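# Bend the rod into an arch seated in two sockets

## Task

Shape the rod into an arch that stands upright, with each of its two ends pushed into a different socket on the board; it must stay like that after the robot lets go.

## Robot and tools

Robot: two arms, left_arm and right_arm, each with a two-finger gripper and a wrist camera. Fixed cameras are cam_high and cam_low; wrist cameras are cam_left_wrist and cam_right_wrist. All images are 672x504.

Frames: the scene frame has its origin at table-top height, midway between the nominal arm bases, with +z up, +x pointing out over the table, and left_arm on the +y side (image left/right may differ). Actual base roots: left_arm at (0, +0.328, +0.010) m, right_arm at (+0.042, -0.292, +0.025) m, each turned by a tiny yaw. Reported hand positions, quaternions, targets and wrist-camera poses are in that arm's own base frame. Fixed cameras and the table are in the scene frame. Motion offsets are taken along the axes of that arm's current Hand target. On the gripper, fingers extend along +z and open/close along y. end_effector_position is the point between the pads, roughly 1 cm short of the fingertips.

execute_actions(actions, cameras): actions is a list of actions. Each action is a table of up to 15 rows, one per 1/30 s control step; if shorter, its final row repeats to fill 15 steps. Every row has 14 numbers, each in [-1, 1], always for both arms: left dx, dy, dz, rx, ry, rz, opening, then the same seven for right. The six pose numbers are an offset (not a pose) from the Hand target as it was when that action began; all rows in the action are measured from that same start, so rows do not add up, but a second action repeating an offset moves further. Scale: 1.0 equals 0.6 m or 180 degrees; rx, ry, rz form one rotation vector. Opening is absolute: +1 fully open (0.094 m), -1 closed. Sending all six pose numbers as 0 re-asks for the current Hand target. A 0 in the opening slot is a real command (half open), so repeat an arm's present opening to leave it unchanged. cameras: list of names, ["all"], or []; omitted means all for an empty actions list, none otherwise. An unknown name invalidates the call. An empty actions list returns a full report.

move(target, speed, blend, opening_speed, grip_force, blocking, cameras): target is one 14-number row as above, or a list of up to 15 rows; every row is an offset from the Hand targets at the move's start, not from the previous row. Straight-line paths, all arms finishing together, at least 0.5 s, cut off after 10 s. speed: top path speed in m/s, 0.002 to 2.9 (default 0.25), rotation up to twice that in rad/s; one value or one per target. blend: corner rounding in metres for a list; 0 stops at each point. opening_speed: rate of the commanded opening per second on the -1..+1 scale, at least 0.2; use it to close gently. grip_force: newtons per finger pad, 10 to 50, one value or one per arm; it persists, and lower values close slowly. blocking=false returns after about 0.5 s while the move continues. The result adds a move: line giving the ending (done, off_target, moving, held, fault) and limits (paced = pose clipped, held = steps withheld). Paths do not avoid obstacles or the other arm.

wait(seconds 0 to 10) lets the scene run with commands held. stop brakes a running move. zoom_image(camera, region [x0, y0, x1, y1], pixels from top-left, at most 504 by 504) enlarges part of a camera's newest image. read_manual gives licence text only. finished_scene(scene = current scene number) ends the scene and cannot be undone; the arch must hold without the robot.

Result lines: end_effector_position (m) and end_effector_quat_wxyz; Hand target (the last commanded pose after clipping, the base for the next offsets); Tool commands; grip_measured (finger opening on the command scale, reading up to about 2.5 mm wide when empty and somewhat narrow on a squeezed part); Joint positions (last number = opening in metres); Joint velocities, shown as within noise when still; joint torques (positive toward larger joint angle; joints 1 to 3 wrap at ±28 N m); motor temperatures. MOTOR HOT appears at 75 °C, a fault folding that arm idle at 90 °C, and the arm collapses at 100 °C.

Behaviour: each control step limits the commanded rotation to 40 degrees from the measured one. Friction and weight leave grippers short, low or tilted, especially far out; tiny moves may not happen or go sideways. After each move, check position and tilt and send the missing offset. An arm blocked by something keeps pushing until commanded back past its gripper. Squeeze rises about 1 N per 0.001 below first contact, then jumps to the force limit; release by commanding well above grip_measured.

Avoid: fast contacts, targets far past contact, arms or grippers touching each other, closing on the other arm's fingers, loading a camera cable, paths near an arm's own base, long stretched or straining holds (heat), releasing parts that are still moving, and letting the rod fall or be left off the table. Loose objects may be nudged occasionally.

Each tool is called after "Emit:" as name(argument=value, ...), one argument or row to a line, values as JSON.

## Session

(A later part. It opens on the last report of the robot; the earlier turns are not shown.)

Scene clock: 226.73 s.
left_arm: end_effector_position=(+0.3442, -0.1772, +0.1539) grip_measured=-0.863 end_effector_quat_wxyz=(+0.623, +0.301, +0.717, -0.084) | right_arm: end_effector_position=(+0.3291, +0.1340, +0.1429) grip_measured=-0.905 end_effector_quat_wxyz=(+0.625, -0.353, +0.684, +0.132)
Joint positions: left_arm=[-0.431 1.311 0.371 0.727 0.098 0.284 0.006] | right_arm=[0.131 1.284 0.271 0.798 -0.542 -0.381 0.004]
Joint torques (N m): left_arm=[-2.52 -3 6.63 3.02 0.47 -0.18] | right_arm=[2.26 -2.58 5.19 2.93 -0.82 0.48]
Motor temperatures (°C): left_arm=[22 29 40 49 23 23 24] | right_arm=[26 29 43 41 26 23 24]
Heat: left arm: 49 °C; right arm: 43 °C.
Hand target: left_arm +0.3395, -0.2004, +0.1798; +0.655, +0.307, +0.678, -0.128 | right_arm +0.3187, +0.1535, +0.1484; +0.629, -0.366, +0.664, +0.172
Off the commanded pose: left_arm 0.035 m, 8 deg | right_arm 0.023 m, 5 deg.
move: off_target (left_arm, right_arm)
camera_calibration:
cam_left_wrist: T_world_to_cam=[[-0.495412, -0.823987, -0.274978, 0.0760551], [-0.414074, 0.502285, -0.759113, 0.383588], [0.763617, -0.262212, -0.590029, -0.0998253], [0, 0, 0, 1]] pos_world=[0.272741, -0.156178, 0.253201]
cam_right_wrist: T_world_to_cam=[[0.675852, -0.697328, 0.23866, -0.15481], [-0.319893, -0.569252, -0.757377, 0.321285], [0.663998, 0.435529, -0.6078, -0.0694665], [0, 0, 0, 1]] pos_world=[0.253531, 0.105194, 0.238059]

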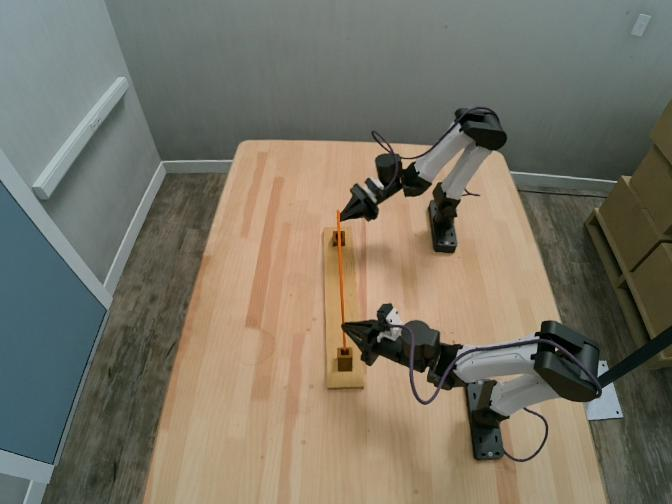

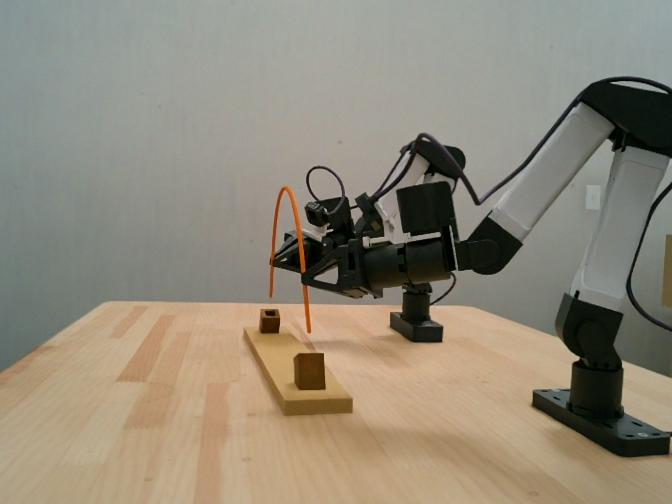

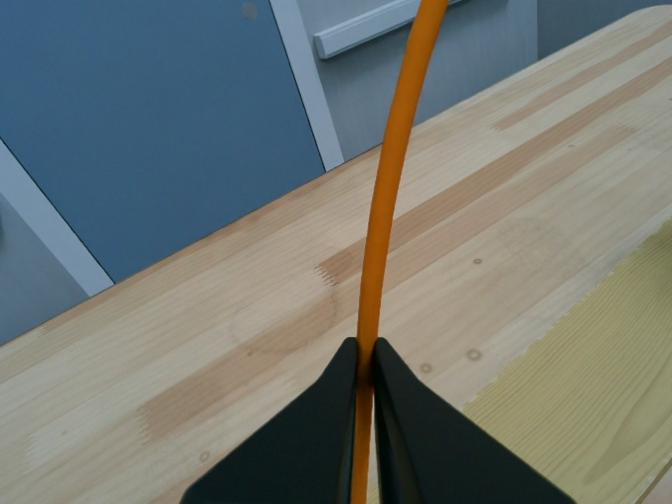

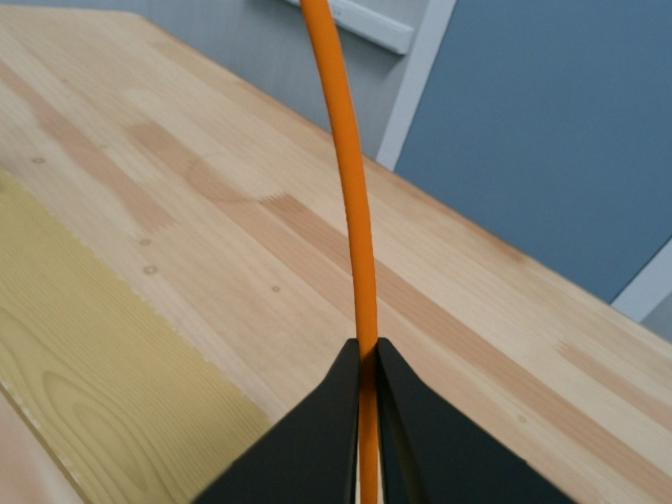

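Emit:
move(
  target=[0.0368, -0.0257, 0.0158, 0, 0, 0, -1, 0.0403, 0.0133, 0.01, 0, 0, 0, -1],
  cameras=["all"],
  speed=0.05,
)

Emit:
zoom_image(
  camera="cam_high",
  region=[300, 310, 400, 400],
)

Emit:
zoom_image(
  camera="cam_low",
  region=[240, 260, 310, 340],
)

Emit:
zoom_image(
  camera="cam_low",
  region=[270, 310, 350, 410],
)

Scene clock: 243.90 s.
left_arm: end_effector_position=(+0.3455, -0.1861, +0.1276) grip_measured=-0.863 end_effector_quat_wxyz=(+0.622, +0.296, +0.720, -0.080) | right_arm: end_effector_position=(+0.3310, +0.1340, +0.1163) grip_measured=-0.905 end_effector_quat_wxyz=(+0.626, -0.346, +0.687, +0.128)
Joint positions: left_arm=[-0.476 1.46 0.333 0.912 0.041 0.272 0.006] | right_arm=[0.141 1.455 0.219 1.022 -0.519 -0.372 0.004]
Joint torques (N m): left_arm=[-2.8 -3.54 6.05 3.02 0.56 -0.11] | right_arm=[2.63 -3.14 4.26 2.95 -0.92 0.4]
Heat: left arm: 49 °C; right arm: 43 °C.
Hand target: left_arm +0.3392, -0.2124, +0.1539; +0.655, +0.307, +0.678, -0.128 | right_arm +0.3188, +0.1565, +0.1224; +0.629, -0.366, +0.664, +0.172
Off the commanded pose: left_arm 0.038 m, 8 deg | right_arm 0.026 m, 6 deg.
move: off_target (left_arm, right_arm)
camera_calibration:
cam_left_wrist: T_world_to_cam=[[-0.484751, -0.830349, -0.274839, 0.0572077], [-0.422514, 0.497437, -0.757653, 0.370388], [0.765832, -0.25115, -0.591968, -0.117152], [0, 0, 0, 1]] pos_world=[0.273944, -0.166165, 0.226998]
cam_right_wrist: T_world_to_cam=[[0.66616, -0.707931, 0.234661, -0.144779], [-0.331038, -0.562613, -0.757549, 0.30453], [0.668315, 0.426967, -0.609142, -0.0870275], [0, 0, 0, 1]] pos_world=[0.255419, 0.105997, 0.211658]

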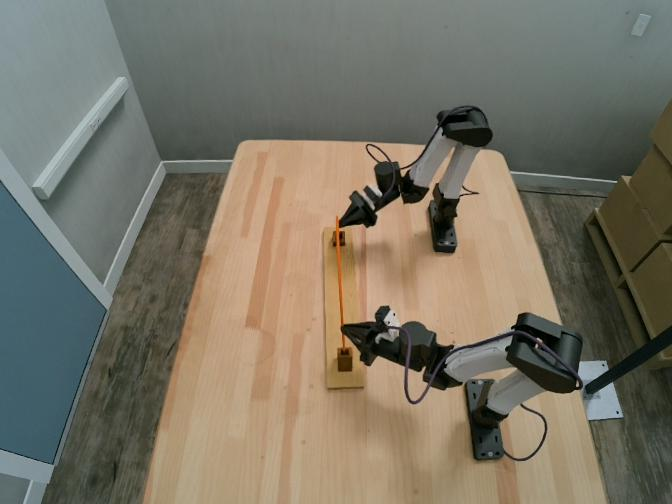

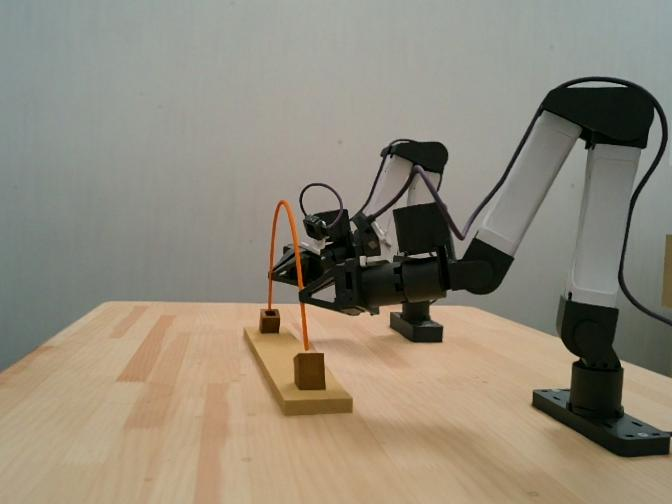

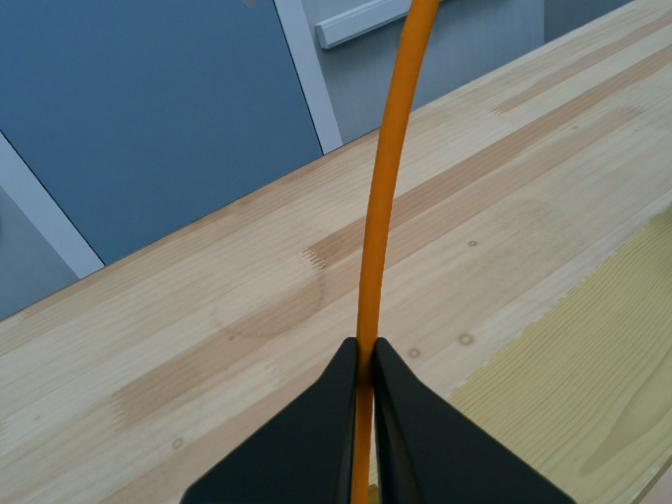

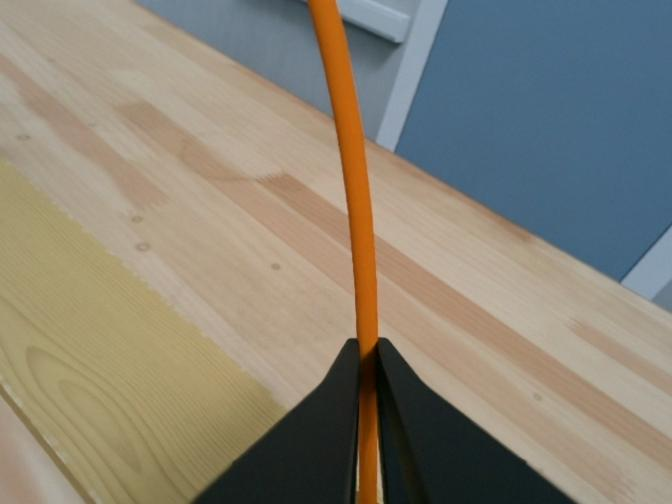

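Scaled by 5.040 from the camera's 672x504 image, which has a finer 960x720 frame.

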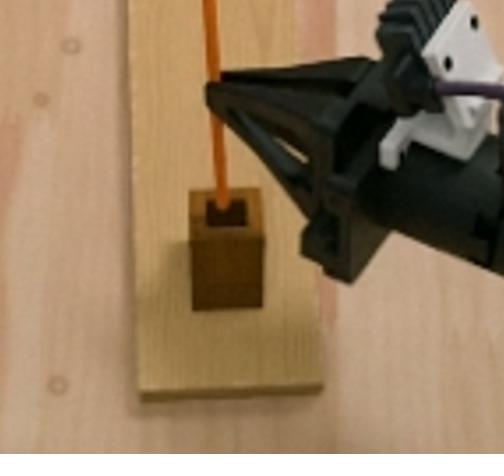

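Scaled by 6.300 from the camera's 672x504 image, which has a finer 960x720 frame.

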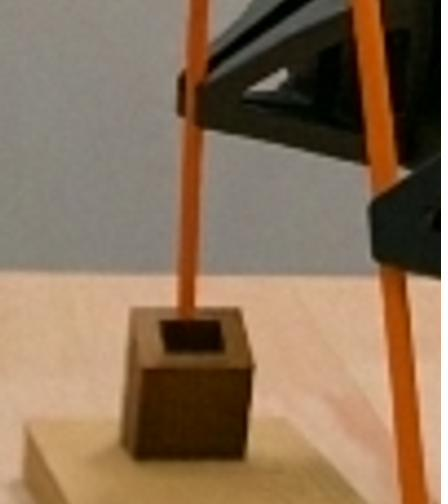

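Scaled by 5.040 from the camera's 672x504 image, which has a finer 960x720 frame.

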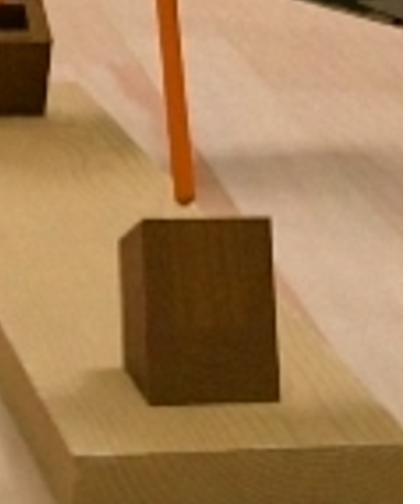

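Emit:
move(
  target=[0.0192, -0.0075, -0.0018, 0, 0, 0, -1, 0.0172, 0.0115, 0.0053, 0, 0, 0, -1],
  cameras=["all"],
  speed=0.04,
)

Emit:
zoom_image(
  camera="cam_high",
  region=[300, 310, 400, 400],
)

Emit:
zoom_image(
  camera="cam_low",
  region=[240, 260, 310, 340],
)

Emit:
zoom_image(
  camera="cam_low",
  region=[270, 310, 350, 410],
)

Scene clock: 250.40 s.
left_arm: end_effector_position=(+0.3428, -0.1853, +0.1156) grip_measured=-0.863 end_effector_quat_wxyz=(+0.622, +0.295, +0.721, -0.078) | right_arm: end_effector_position=(+0.3296, +0.1376, +0.1035) grip_measured=-0.905 end_effector_quat_wxyz=(+0.625, -0.345, +0.689, +0.128)
Joint positions: left_arm=[-0.482 1.517 0.302 1 0.03 0.27 0.006] | right_arm=[0.162 1.543 0.196 1.134 -0.494 -0.366 0.004]
Joint torques (N m): left_arm=[-2.85 -3.66 5.68 3.02 0.59 -0.1] | right_arm=[2.7 -3.4 3.77 2.95 -0.95 0.37]
Heat: left arm: 51 °C; right arm: 44 °C.
Hand target: left_arm +0.3362, -0.2125, +0.1418; +0.655, +0.307, +0.678, -0.128 | right_arm +0.3169, +0.1606, +0.1104; +0.629, -0.366, +0.664, +0.172
Off the commanded pose: left_arm 0.038 m, 9 deg | right_arm 0.027 m, 6 deg.
move: off_target (left_arm, right_arm)
camera_calibration:
cam_left_wrist: T_world_to_cam=[[-0.480796, -0.832394, -0.275601, 0.0516405], [-0.424604, 0.496028, -0.757409, 0.360193], [0.767168, -0.247138, -0.591926, -0.121716], [0, 0, 0, 1]] pos_world=[0.271144, -0.165761, 0.214999]
cam_right_wrist: T_world_to_cam=[[0.664229, -0.710295, 0.232983, -0.137132], [-0.335348, -0.561685, -0.756341, 0.297578], [0.668088, 0.424253, -0.611283, -0.0946541], [0, 0, 0, 1]] pos_world=[0.254117, 0.109898, 0.19916]

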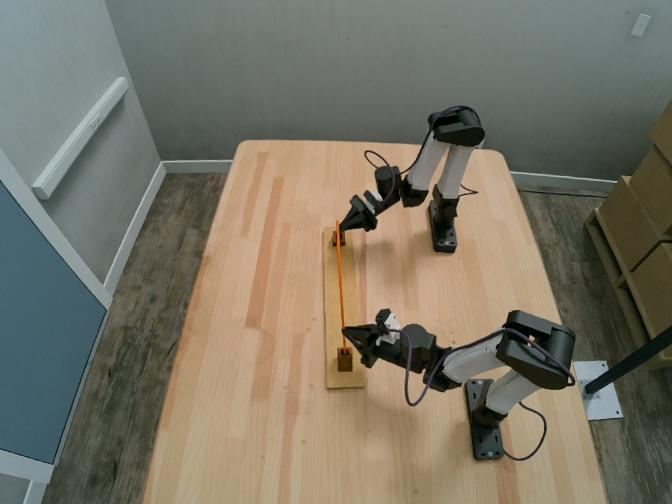

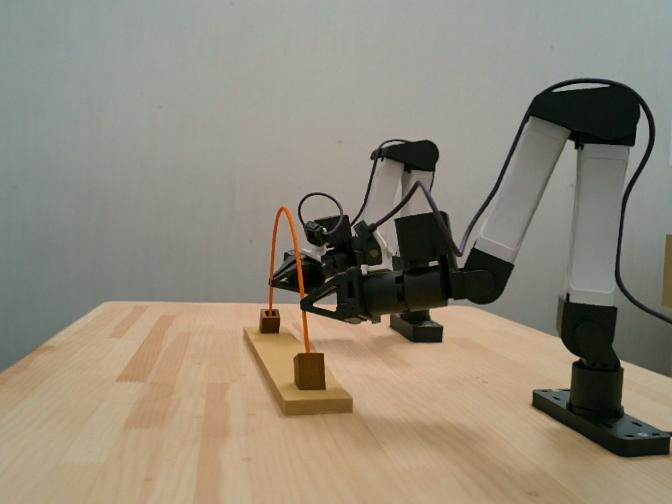

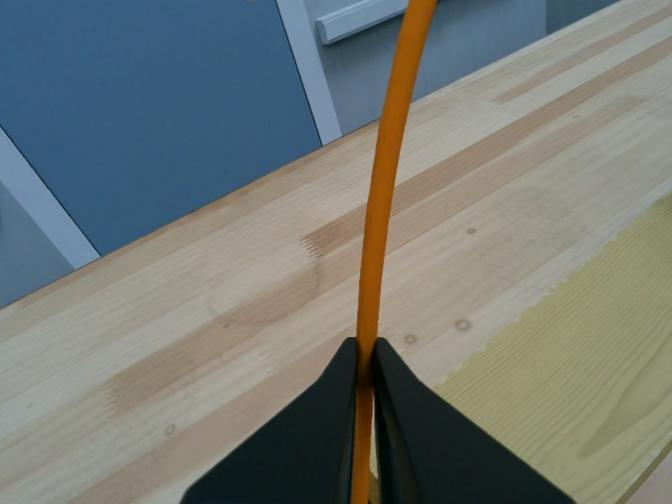

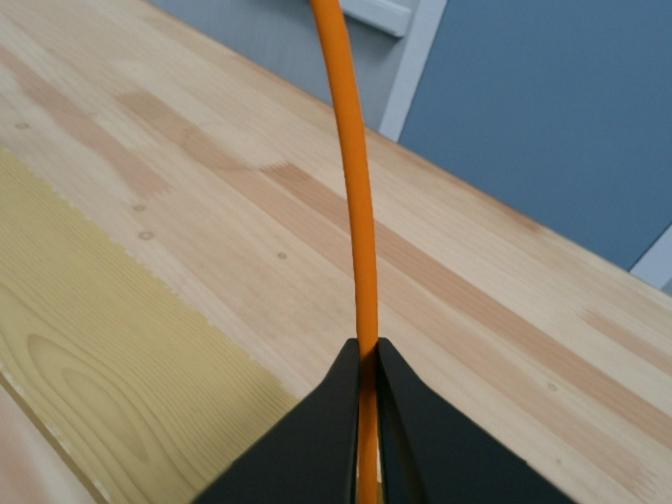

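Scaled by 5.040 from the camera's 672x504 image, which has a finer 960x720 frame.

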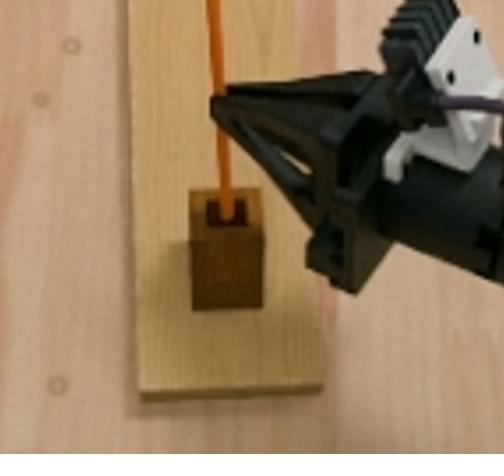

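Scaled by 6.300 from the camera's 672x504 image, which has a finer 960x720 frame.

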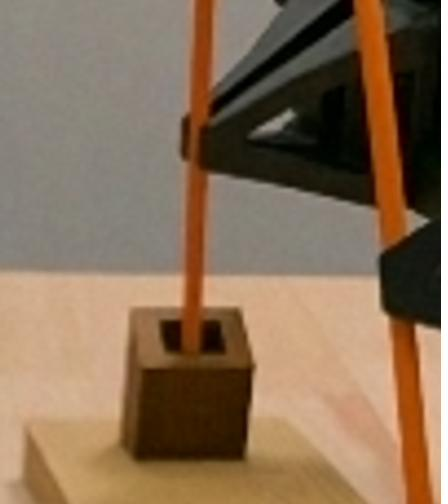

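Scaled by 5.040 from the camera's 672x504 image, which has a finer 960x720 frame.

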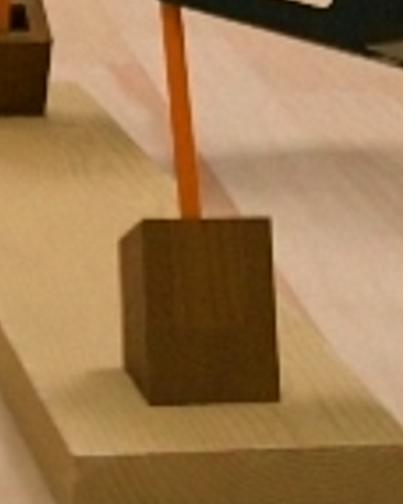

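Emit:
move(
  target=[0.0278, 0.0005, -0.0011, 0, 0, 0, -1, 0.0272, 0.0003, -0.0019, 0, 0, 0, -1],
  cameras=["cam_high", "cam_low"],
  speed=0.04,
)

Emit:
zoom_image(
  camera="cam_high",
  region=[300, 310, 400, 400],
)

Emit:
zoom_image(
  camera="cam_low",
  region=[240, 260, 310, 340],
)

Emit:
zoom_image(
  camera="cam_low",
  region=[230, 180, 370, 420],
)

Scene clock: 254.87 s.
left_arm: end_effector_position=(+0.3410, -0.1844, +0.0993) grip_measured=-0.863 end_effector_quat_wxyz=(+0.621, +0.295, +0.722, -0.078) | right_arm: end_effector_position=(+0.3293, +0.1359, +0.0875) grip_measured=-0.905 end_effector_quat_wxyz=(+0.624, -0.344, +0.690, +0.127)
Joint positions: left_arm=[-0.482 1.61 0.273 1.119 0.03 0.27 0.006] | right_arm=[0.157 1.671 0.176 1.278 -0.494 -0.366 0.004]
Joint torques (N m): left_arm=[-1.42 -3.95 5.2 3.03 0.76 -0.06] | right_arm=[1.07 -3.7 3.02 2.98 -1.19 0.31]
Heat: left arm: 52 °C; right arm: 44 °C.
Hand target: left_arm +0.3366, -0.2077, +0.1258; +0.655, +0.307, +0.678, -0.128 | right_arm +0.3169, +0.1556, +0.0948; +0.629, -0.366, +0.664, +0.172
Off the commanded pose: left_arm 0.036 m, 9 deg | right_arm 0.024 m, 7 deg.
move: off_target (left_arm, right_arm)
Images, in order (width x height): cam_high 672x504, cam_low 672x504.

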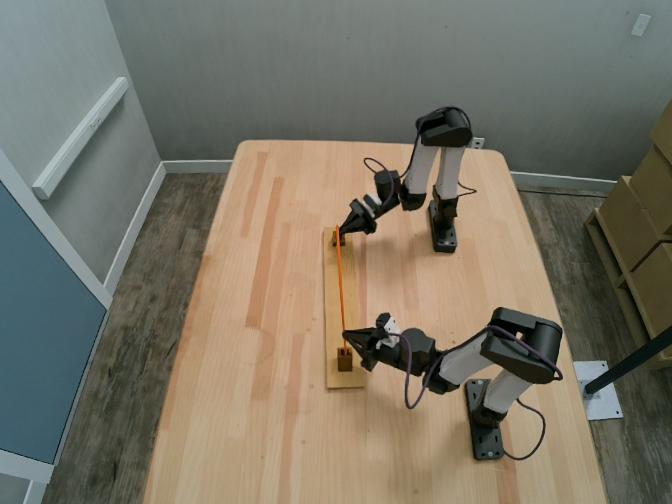

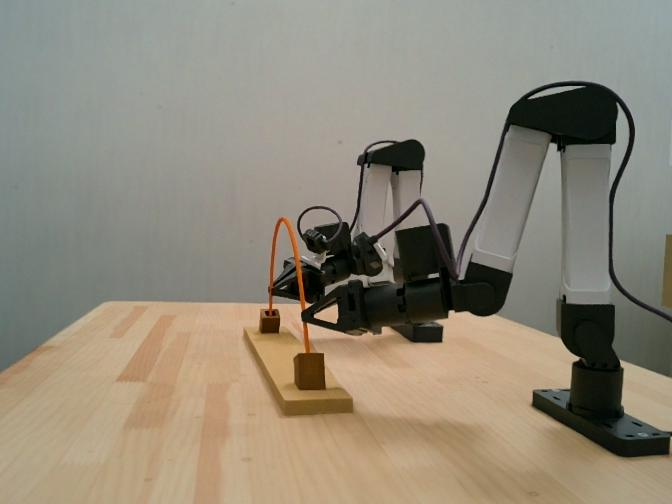

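Scaled by 5.040 from the camera's 672x504 image, which has a finer 960x720 frame.

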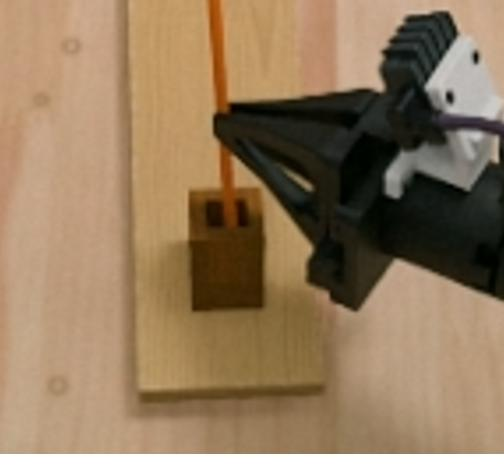

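Scaled by 6.300 from the camera's 672x504 image, which has a finer 960x720 frame.

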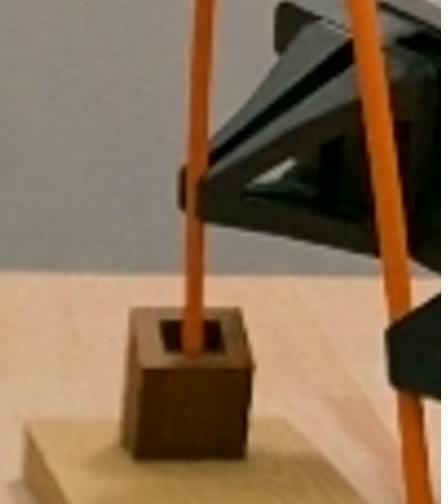

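Scaled by 2.100 from the camera's 672x504 image, which has a finer 960x720 frame.

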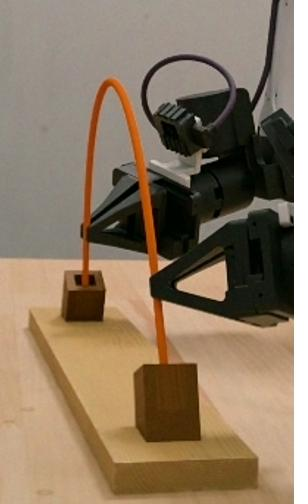

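Emit:
move(
  target=[0.0278, 0.0005, -0.0011, 0, 0, 0, -1, 0.0272, 0.0003, -0.0019, 0, 0, 0, -1],
  cameras=["cam_high", "cam_low"],
  speed=0.04,
)

Emit:
zoom_image(
  camera="cam_high",
  region=[300, 310, 400, 400],
)

Emit:
zoom_image(
  camera="cam_low",
  region=[240, 260, 310, 340],
)

Emit:
zoom_image(
  camera="cam_low",
  region=[230, 180, 370, 420],
)

Scene clock: 258.03 s.
left_arm: end_effector_position=(+0.3434, -0.1808, +0.0905) grip_measured=-0.863 end_effector_quat_wxyz=(+0.632, +0.289, +0.715, -0.076) | right_arm: end_effector_position=(+0.3309, +0.1327, +0.0792) grip_measured=-0.905 end_effector_quat_wxyz=(+0.635, -0.342, +0.682, +0.123)
Joint positions: left_arm=[-0.47 1.716 0.255 1.27 0.034 0.27 0.006] | right_arm=[0.142 1.807 0.165 1.454 -0.507 -0.366 0.004]
Joint torques (N m): left_arm=[-0.92 -4.03 4.26 2.84 0.91 -0.05] | right_arm=[0.38 -3.63 1.98 2.69 -1.32 0.27]
Heat: left arm: 53 °C; right arm: 44 °C.
Hand target: left_arm +0.3371, -0.2030, +0.1098; +0.655, +0.307, +0.678, -0.128 | right_arm +0.3170, +0.1505, +0.0793; +0.629, -0.366, +0.664, +0.172
Off the commanded pose: left_arm 0.030 m, 8 deg | right_arm 0.023 m, 7 deg.
move: off_target (left_arm, right_arm)
Images, in order (width x height): cam_high 672x504, cam_low 672x504.

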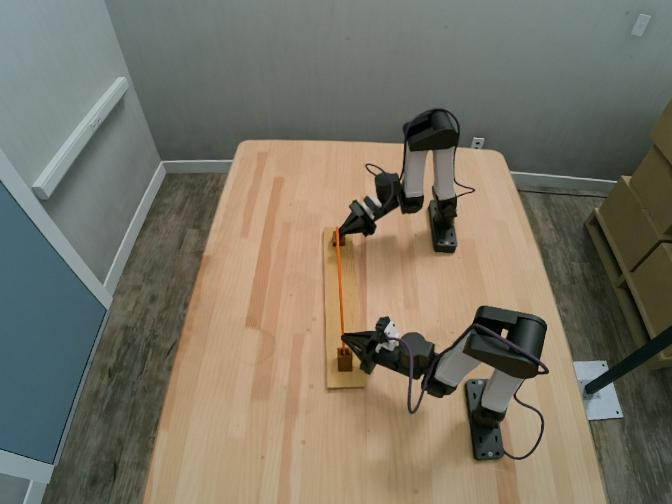

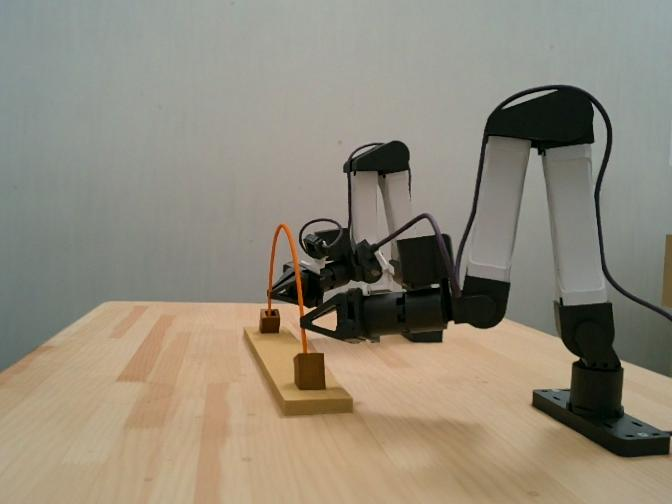

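Scaled by 5.040 from the camera's 672x504 image, which has a finer 960x720 frame.

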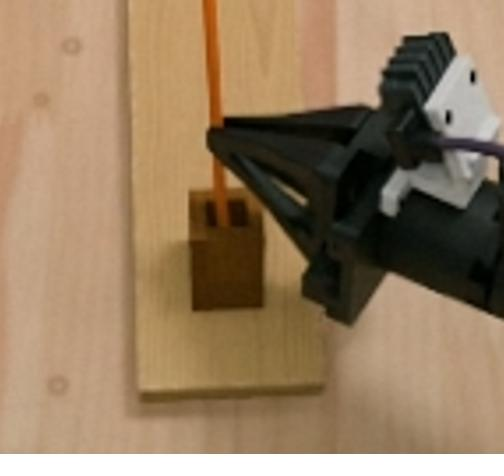

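Scaled by 6.300 from the camera's 672x504 image, which has a finer 960x720 frame.

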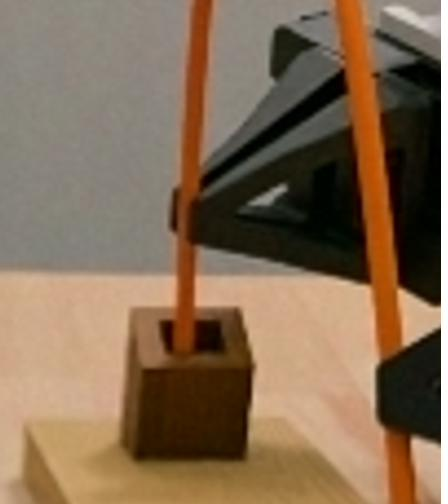

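Scaled by 2.100 from the camera's 672x504 image, which has a finer 960x720 frame.

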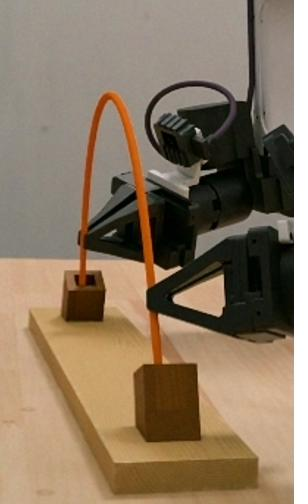

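Emit:
move(
  target=[-0.0113, 0.0027, -0.0013, 0.0017, 0.0175, 0.0215, -1, -0.0112, -0.0027, -0.0017, -0.001, 0.0178, -0.0213, -1],
  cameras=["cam_high", "cam_low"],
  speed=0.04,
)

Emit:
zoom_image(
  camera="cam_low",
  region=[230, 180, 370, 420],
)

Scene clock: 266.03 s.
left_arm: end_effector_position=(+0.3392, -0.1787, +0.0929) grip_measured=-0.863 end_effector_quat_wxyz=(+0.619, +0.312, +0.718, -0.059) | right_arm: end_effector_position=(+0.3264, +0.1318, +0.0810) grip_measured=-0.905 end_effector_quat_wxyz=(+0.619, -0.365, +0.687, +0.107)
Joint positions: left_arm=[-0.47 1.624 0.255 1.141 0.034 0.322 0.006] | right_arm=[0.142 1.672 0.165 1.264 -0.505 -0.436 0.004]
Joint torques (N m): left_arm=[-1.48 -6.69 6.76 2.16 0.74 0.13] | right_arm=[1.47 -6.95 4.03 2.08 -1.02 0]
Heat: left arm: 53 °C; right arm: 44 °C.
Hand target: left_arm +0.3371, -0.2029, +0.1168; +0.640, +0.334, +0.685, -0.100 | right_arm +0.3170, +0.1505, +0.0863; +0.616, -0.393, +0.668, +0.142
Off the commanded pose: left_arm 0.034 m, 7 deg | right_arm 0.022 m, 6 deg.
move: off_target (left_arm, right_arm)
Images, in order (width x height): cam_high 672x504, cam_low 672x504.

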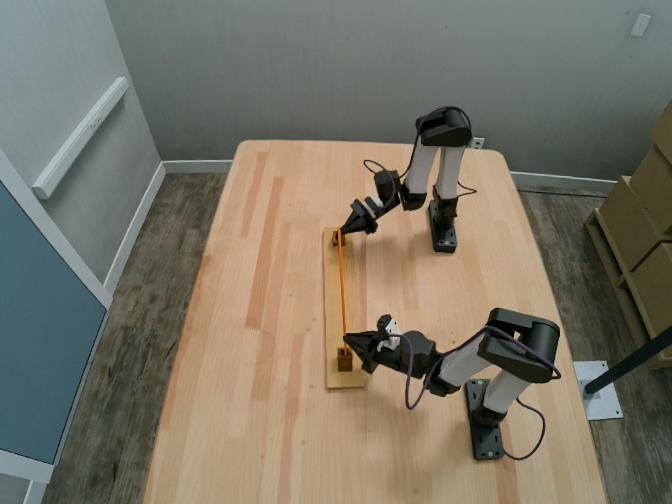

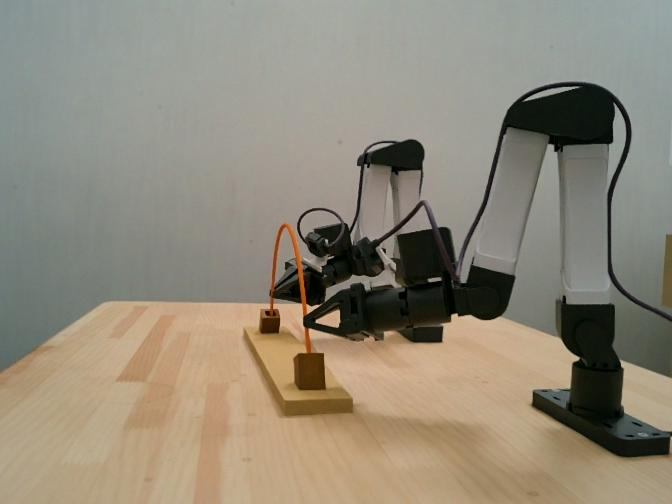

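Scaled by 2.100 from the camera's 672x504 image, which has a finer 960x720 frame.

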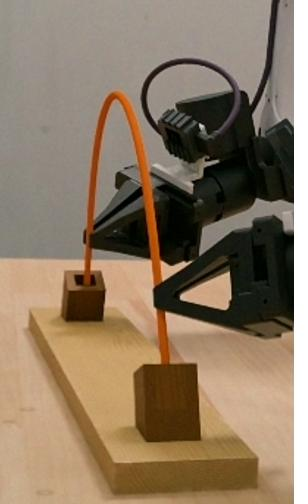

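Emit:
move(
  target=[0, 0, 0, 0, 0, 0, -0.5, 0, 0, 0, 0, 0, 0, -0.5],
  cameras=["all"],
  speed=0.04,
  opening_speed=0.25,
)

Emit:
zoom_image(
  camera="cam_low",
  region=[230, 180, 370, 420],
)

Emit:
zoom_image(
  camera="cam_high",
  region=[300, 210, 400, 400],
)

Scene clock: 269.50 s.
left_arm: end_effector_position=(+0.3366, -0.1868, +0.0965) grip_measured=-0.503 end_effector_quat_wxyz=(+0.621, +0.324, +0.710, -0.076) | right_arm: end_effector_position=(+0.3234, +0.1370, +0.0825) grip_measured=-0.501 end_effector_quat_wxyz=(+0.619, -0.373, +0.681, +0.117)
Joint positions: left_arm=[-0.473 1.619 0.261 1.139 0.075 0.322 0.023] | right_arm=[0.15 1.668 0.165 1.263 -0.525 -0.438 0.023]
Joint torques (N m): left_arm=[-1.29 -6.15 6.52 2.15 0.32 0.12] | right_arm=[0.99 -6.56 4.15 2.02 -0.78 0]
Heat: left arm: 52 °C; right arm: 43 °C.
Hand target: left_arm +0.3371, -0.2029, +0.1168; +0.640, +0.334, +0.685, -0.100 | right_arm +0.3170, +0.1505, +0.0863; +0.616, -0.393, +0.668, +0.142
Off the commanded pose: left_arm 0.026 m, 5 deg | right_arm 0.015 m, 4 deg.
move: off_target (left_arm, right_arm)
camera_calibration:
cam_left_wrist: T_world_to_cam=[[-0.512754, -0.798746, -0.314783, 0.0629966], [-0.387993, 0.542661, -0.74497, 0.338957], [0.765862, -0.259853, -0.58816, -0.130969], [0, 0, 0, 1]] pos_world=[0.264118, -0.167653, 0.195312]
cam_right_wrist: T_world_to_cam=[[0.681824, -0.675402, 0.280976, -0.142856], [-0.303683, -0.61078, -0.731249, 0.273744], [0.665502, 0.413256, -0.621552, -0.0999315], [0, 0, 0, 1]] pos_world=[0.247038, 0.11201, 0.178202]

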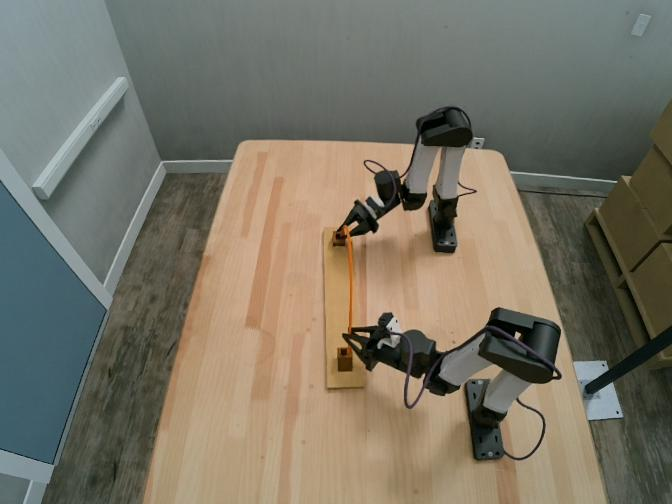

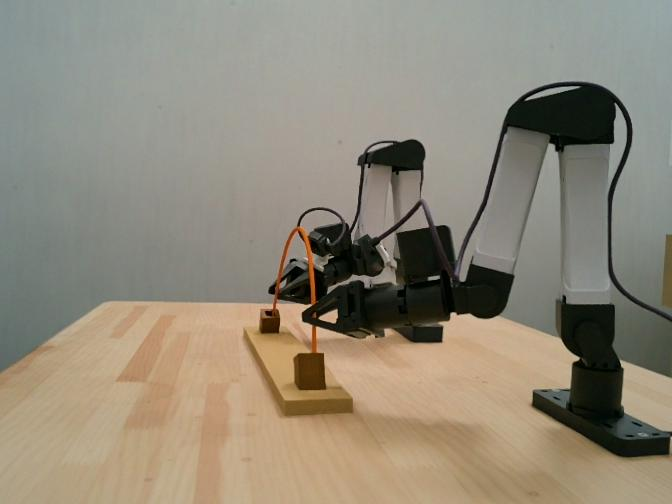

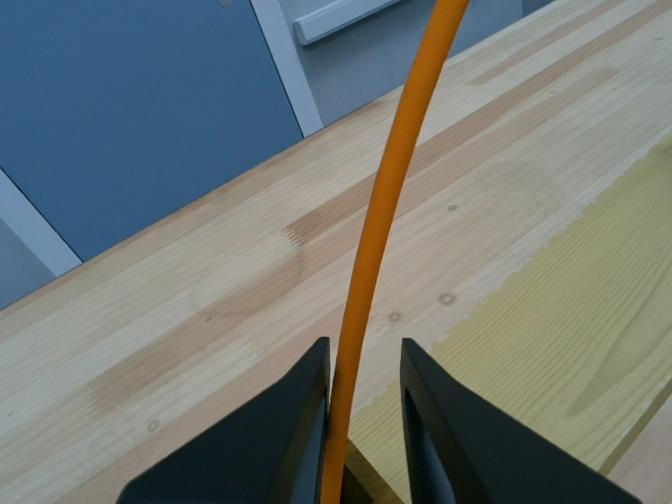

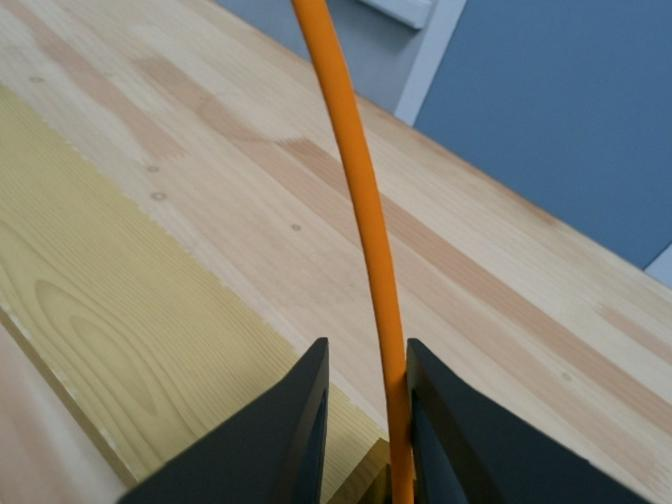

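Scaled by 2.100 from the camera's 672x504 image, which has a finer 960x720 frame.

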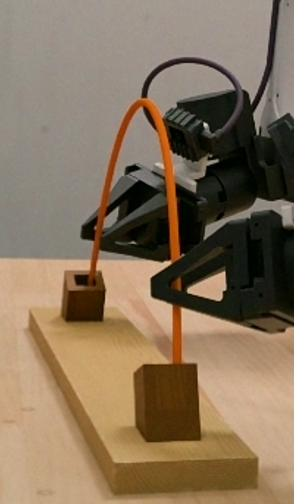

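Scaled by 2.653 from the camera's 672x504 image, which has a finer 960x720 frame.

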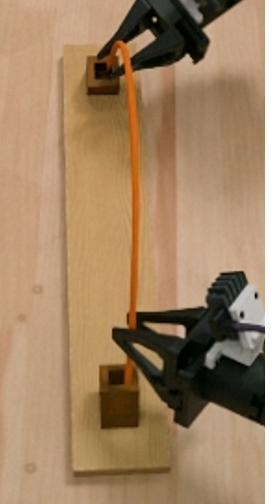

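Emit:
move(
  target=[0, 0.02, 0, 0, 0, 0, -0.4, 0, -0.02, 0, 0, 0, 0, -0.4],
  cameras=["all"],
  speed=0.03,
  opening_speed=0.25,
)

Emit:
zoom_image(
  camera="cam_low",
  region=[230, 180, 370, 420],
)

Emit:
zoom_image(
  camera="cam_high",
  region=[300, 210, 400, 400],
)

Scene clock: 276.03 s.
left_arm: end_effector_position=(+0.3393, -0.1910, +0.1052) grip_measured=-0.403 end_effector_quat_wxyz=(+0.627, +0.331, +0.698, -0.099) | right_arm: end_effector_position=(+0.3231, +0.1395, +0.0834) grip_measured=-0.401 end_effector_quat_wxyz=(+0.614, -0.383, +0.677, +0.136)
Joint positions: left_arm=[-0.445 1.612 0.281 1.133 0.152 0.316 0.028] | right_arm=[0.13 1.66 0.185 1.221 -0.588 -0.439 0.028]
Joint torques (N m): left_arm=[0.4 -6.48 6.28 1.94 0.05 0.19] | right_arm=[-1.01 -6.82 5.33 1.92 -0.57 -0.11]
Heat: left arm: 51 °C; right arm: 42 °C.
Hand target: left_arm +0.3441, -0.1939, +0.1203; +0.640, +0.334, +0.685, -0.100 | right_arm +0.3254, +0.1427, +0.0898; +0.616, -0.393, +0.668, +0.142
Off the commanded pose: left_arm 0.016 m, 2 deg | right_arm 0.008 m, 2 deg.
move: off_target (left_arm)
camera_calibration:
cam_left_wrist: T_world_to_cam=[[-0.54652, -0.783101, -0.296765, 0.0763022], [-0.356225, 0.538098, -0.763908, 0.33925], [0.757905, -0.311776, -0.573041, -0.137814], [0, 0, 0, 1]] pos_world=[0.267, -0.165765, 0.202826]
cam_right_wrist: T_world_to_cam=[[0.713272, -0.649857, 0.262542, -0.153496], [-0.289206, -0.614098, -0.734332, 0.271895], [0.638438, 0.447849, -0.625962, -0.0959583], [0, 0, 0, 1]] pos_world=[0.249382, 0.110195, 0.179894]

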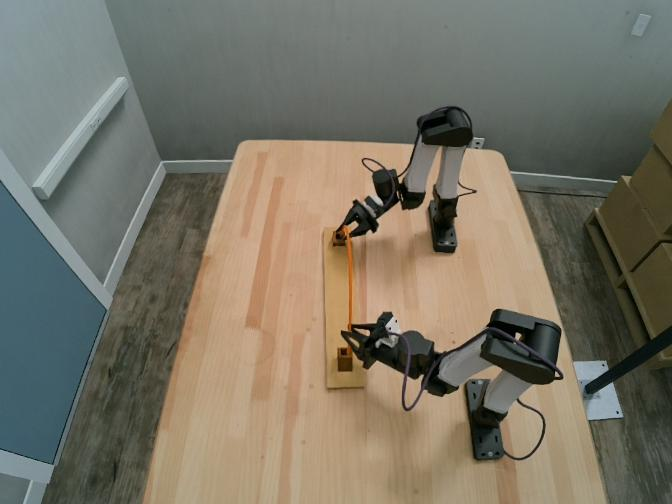

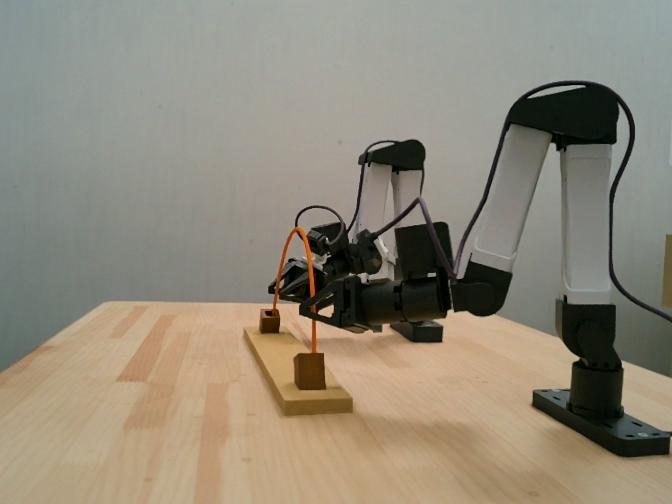

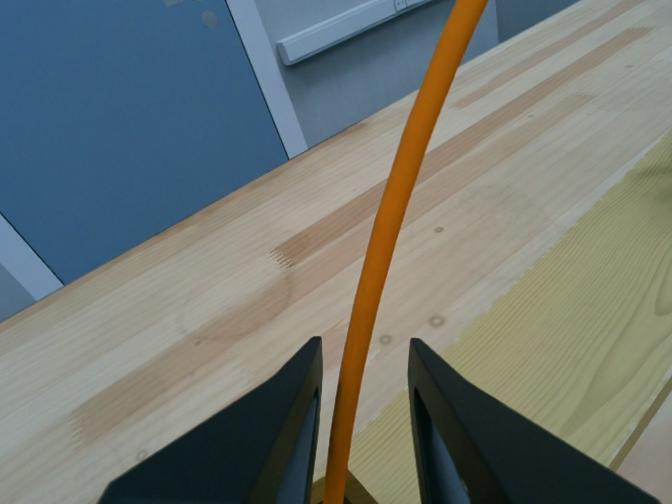

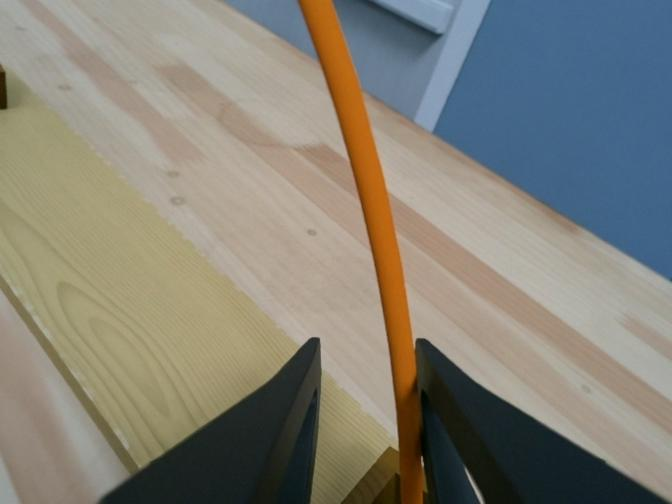

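Scaled by 2.100 from the camera's 672x504 image, which has a finer 960x720 frame.

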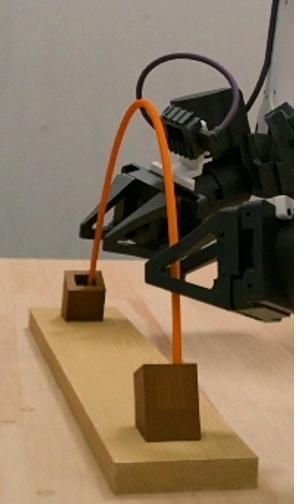

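Scaled by 2.653 from the camera's 672x504 image, which has a finer 960x720 frame.

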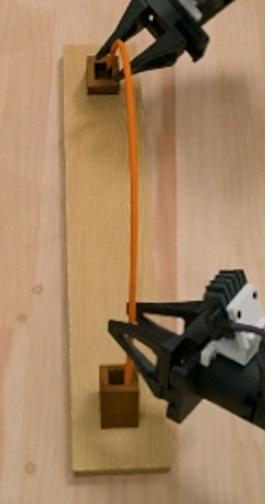

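Emit:
move(
  target=[0, 0, 0, 0, 0, 0, 0.1, 0, 0, 0, 0, 0, 0, 0.1],
  cameras=["all"],
  speed=0.03,
  opening_speed=0.4,
)

Emit:
zoom_image(
  camera="cam_low",
  region=[230, 180, 370, 420],
)

Scene clock: 281.90 s.
left_arm: end_effector_position=(+0.3393, -0.1910, +0.1052) grip_measured=+0.097 end_effector_quat_wxyz=(+0.627, +0.331, +0.698, -0.099) | right_arm: end_effector_position=(+0.3216, +0.1407, +0.0816) grip_measured=+0.099 end_effector_quat_wxyz=(+0.610, -0.385, +0.678, +0.141)
Joint positions: left_arm=[-0.445 1.612 0.281 1.133 0.152 0.316 0.052] | right_arm=[0.13 1.66 0.185 1.212 -0.597 -0.439 0.052]
Joint torques (N m): left_arm=[0.39 -6.5 6.3 1.94 0.04 0.19] | right_arm=[-1.01 -6.94 5.37 1.98 -0.47 -0.12]
Heat: left arm: 49 °C; right arm: 41 °C.
Hand target: left_arm +0.3441, -0.1939, +0.1203; +0.640, +0.334, +0.685, -0.100 | right_arm +0.3254, +0.1427, +0.0898; +0.616, -0.393, +0.668, +0.142
Off the commanded pose: left_arm 0.016 m, 2 deg | right_arm 0.009 m, 2 deg.
move: off_target (left_arm)
camera_calibration:
cam_left_wrist: T_world_to_cam=[[-0.54652, -0.783101, -0.296765, 0.0763022], [-0.356225, 0.538098, -0.763908, 0.33925], [0.757905, -0.311776, -0.573041, -0.137814], [0, 0, 0, 1]] pos_world=[0.267, -0.165765, 0.202826]
cam_right_wrist: T_world_to_cam=[[0.721446, -0.64376, 0.255127, -0.154056], [-0.290636, -0.615905, -0.732251, 0.271404], [0.628528, 0.454131, -0.631442, -0.0938238], [0, 0, 0, 1]] pos_world=[0.248993, 0.110592, 0.178795]

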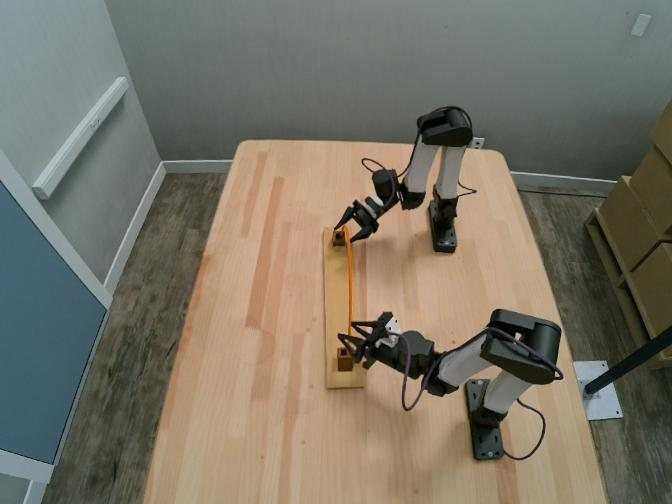

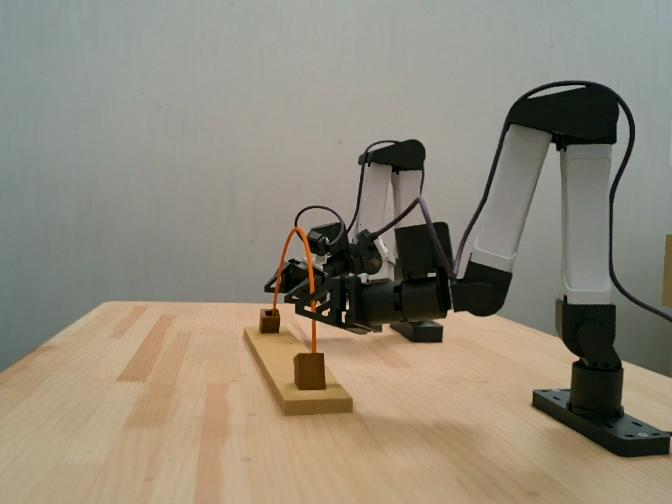

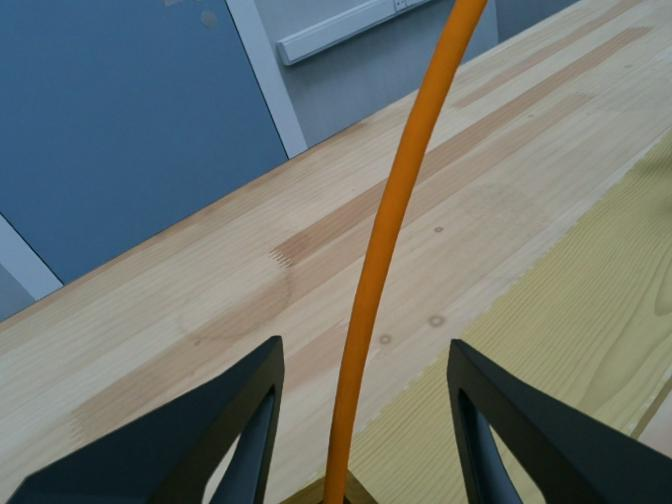

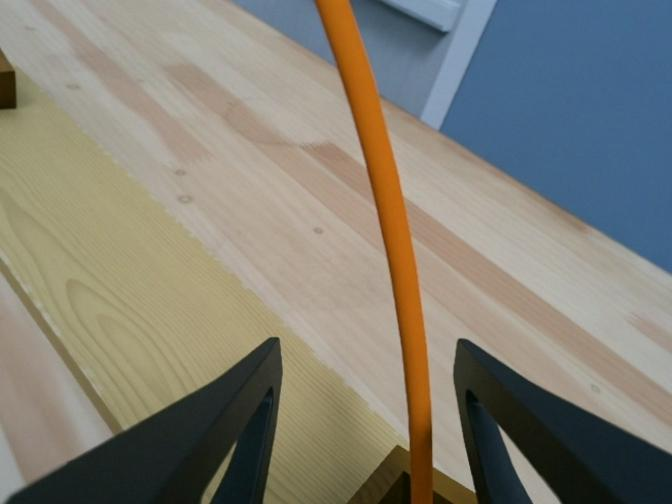

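Scaled by 2.100 from the camera's 672x504 image, which has a finer 960x720 frame.

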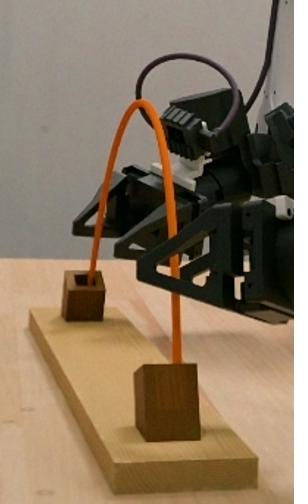

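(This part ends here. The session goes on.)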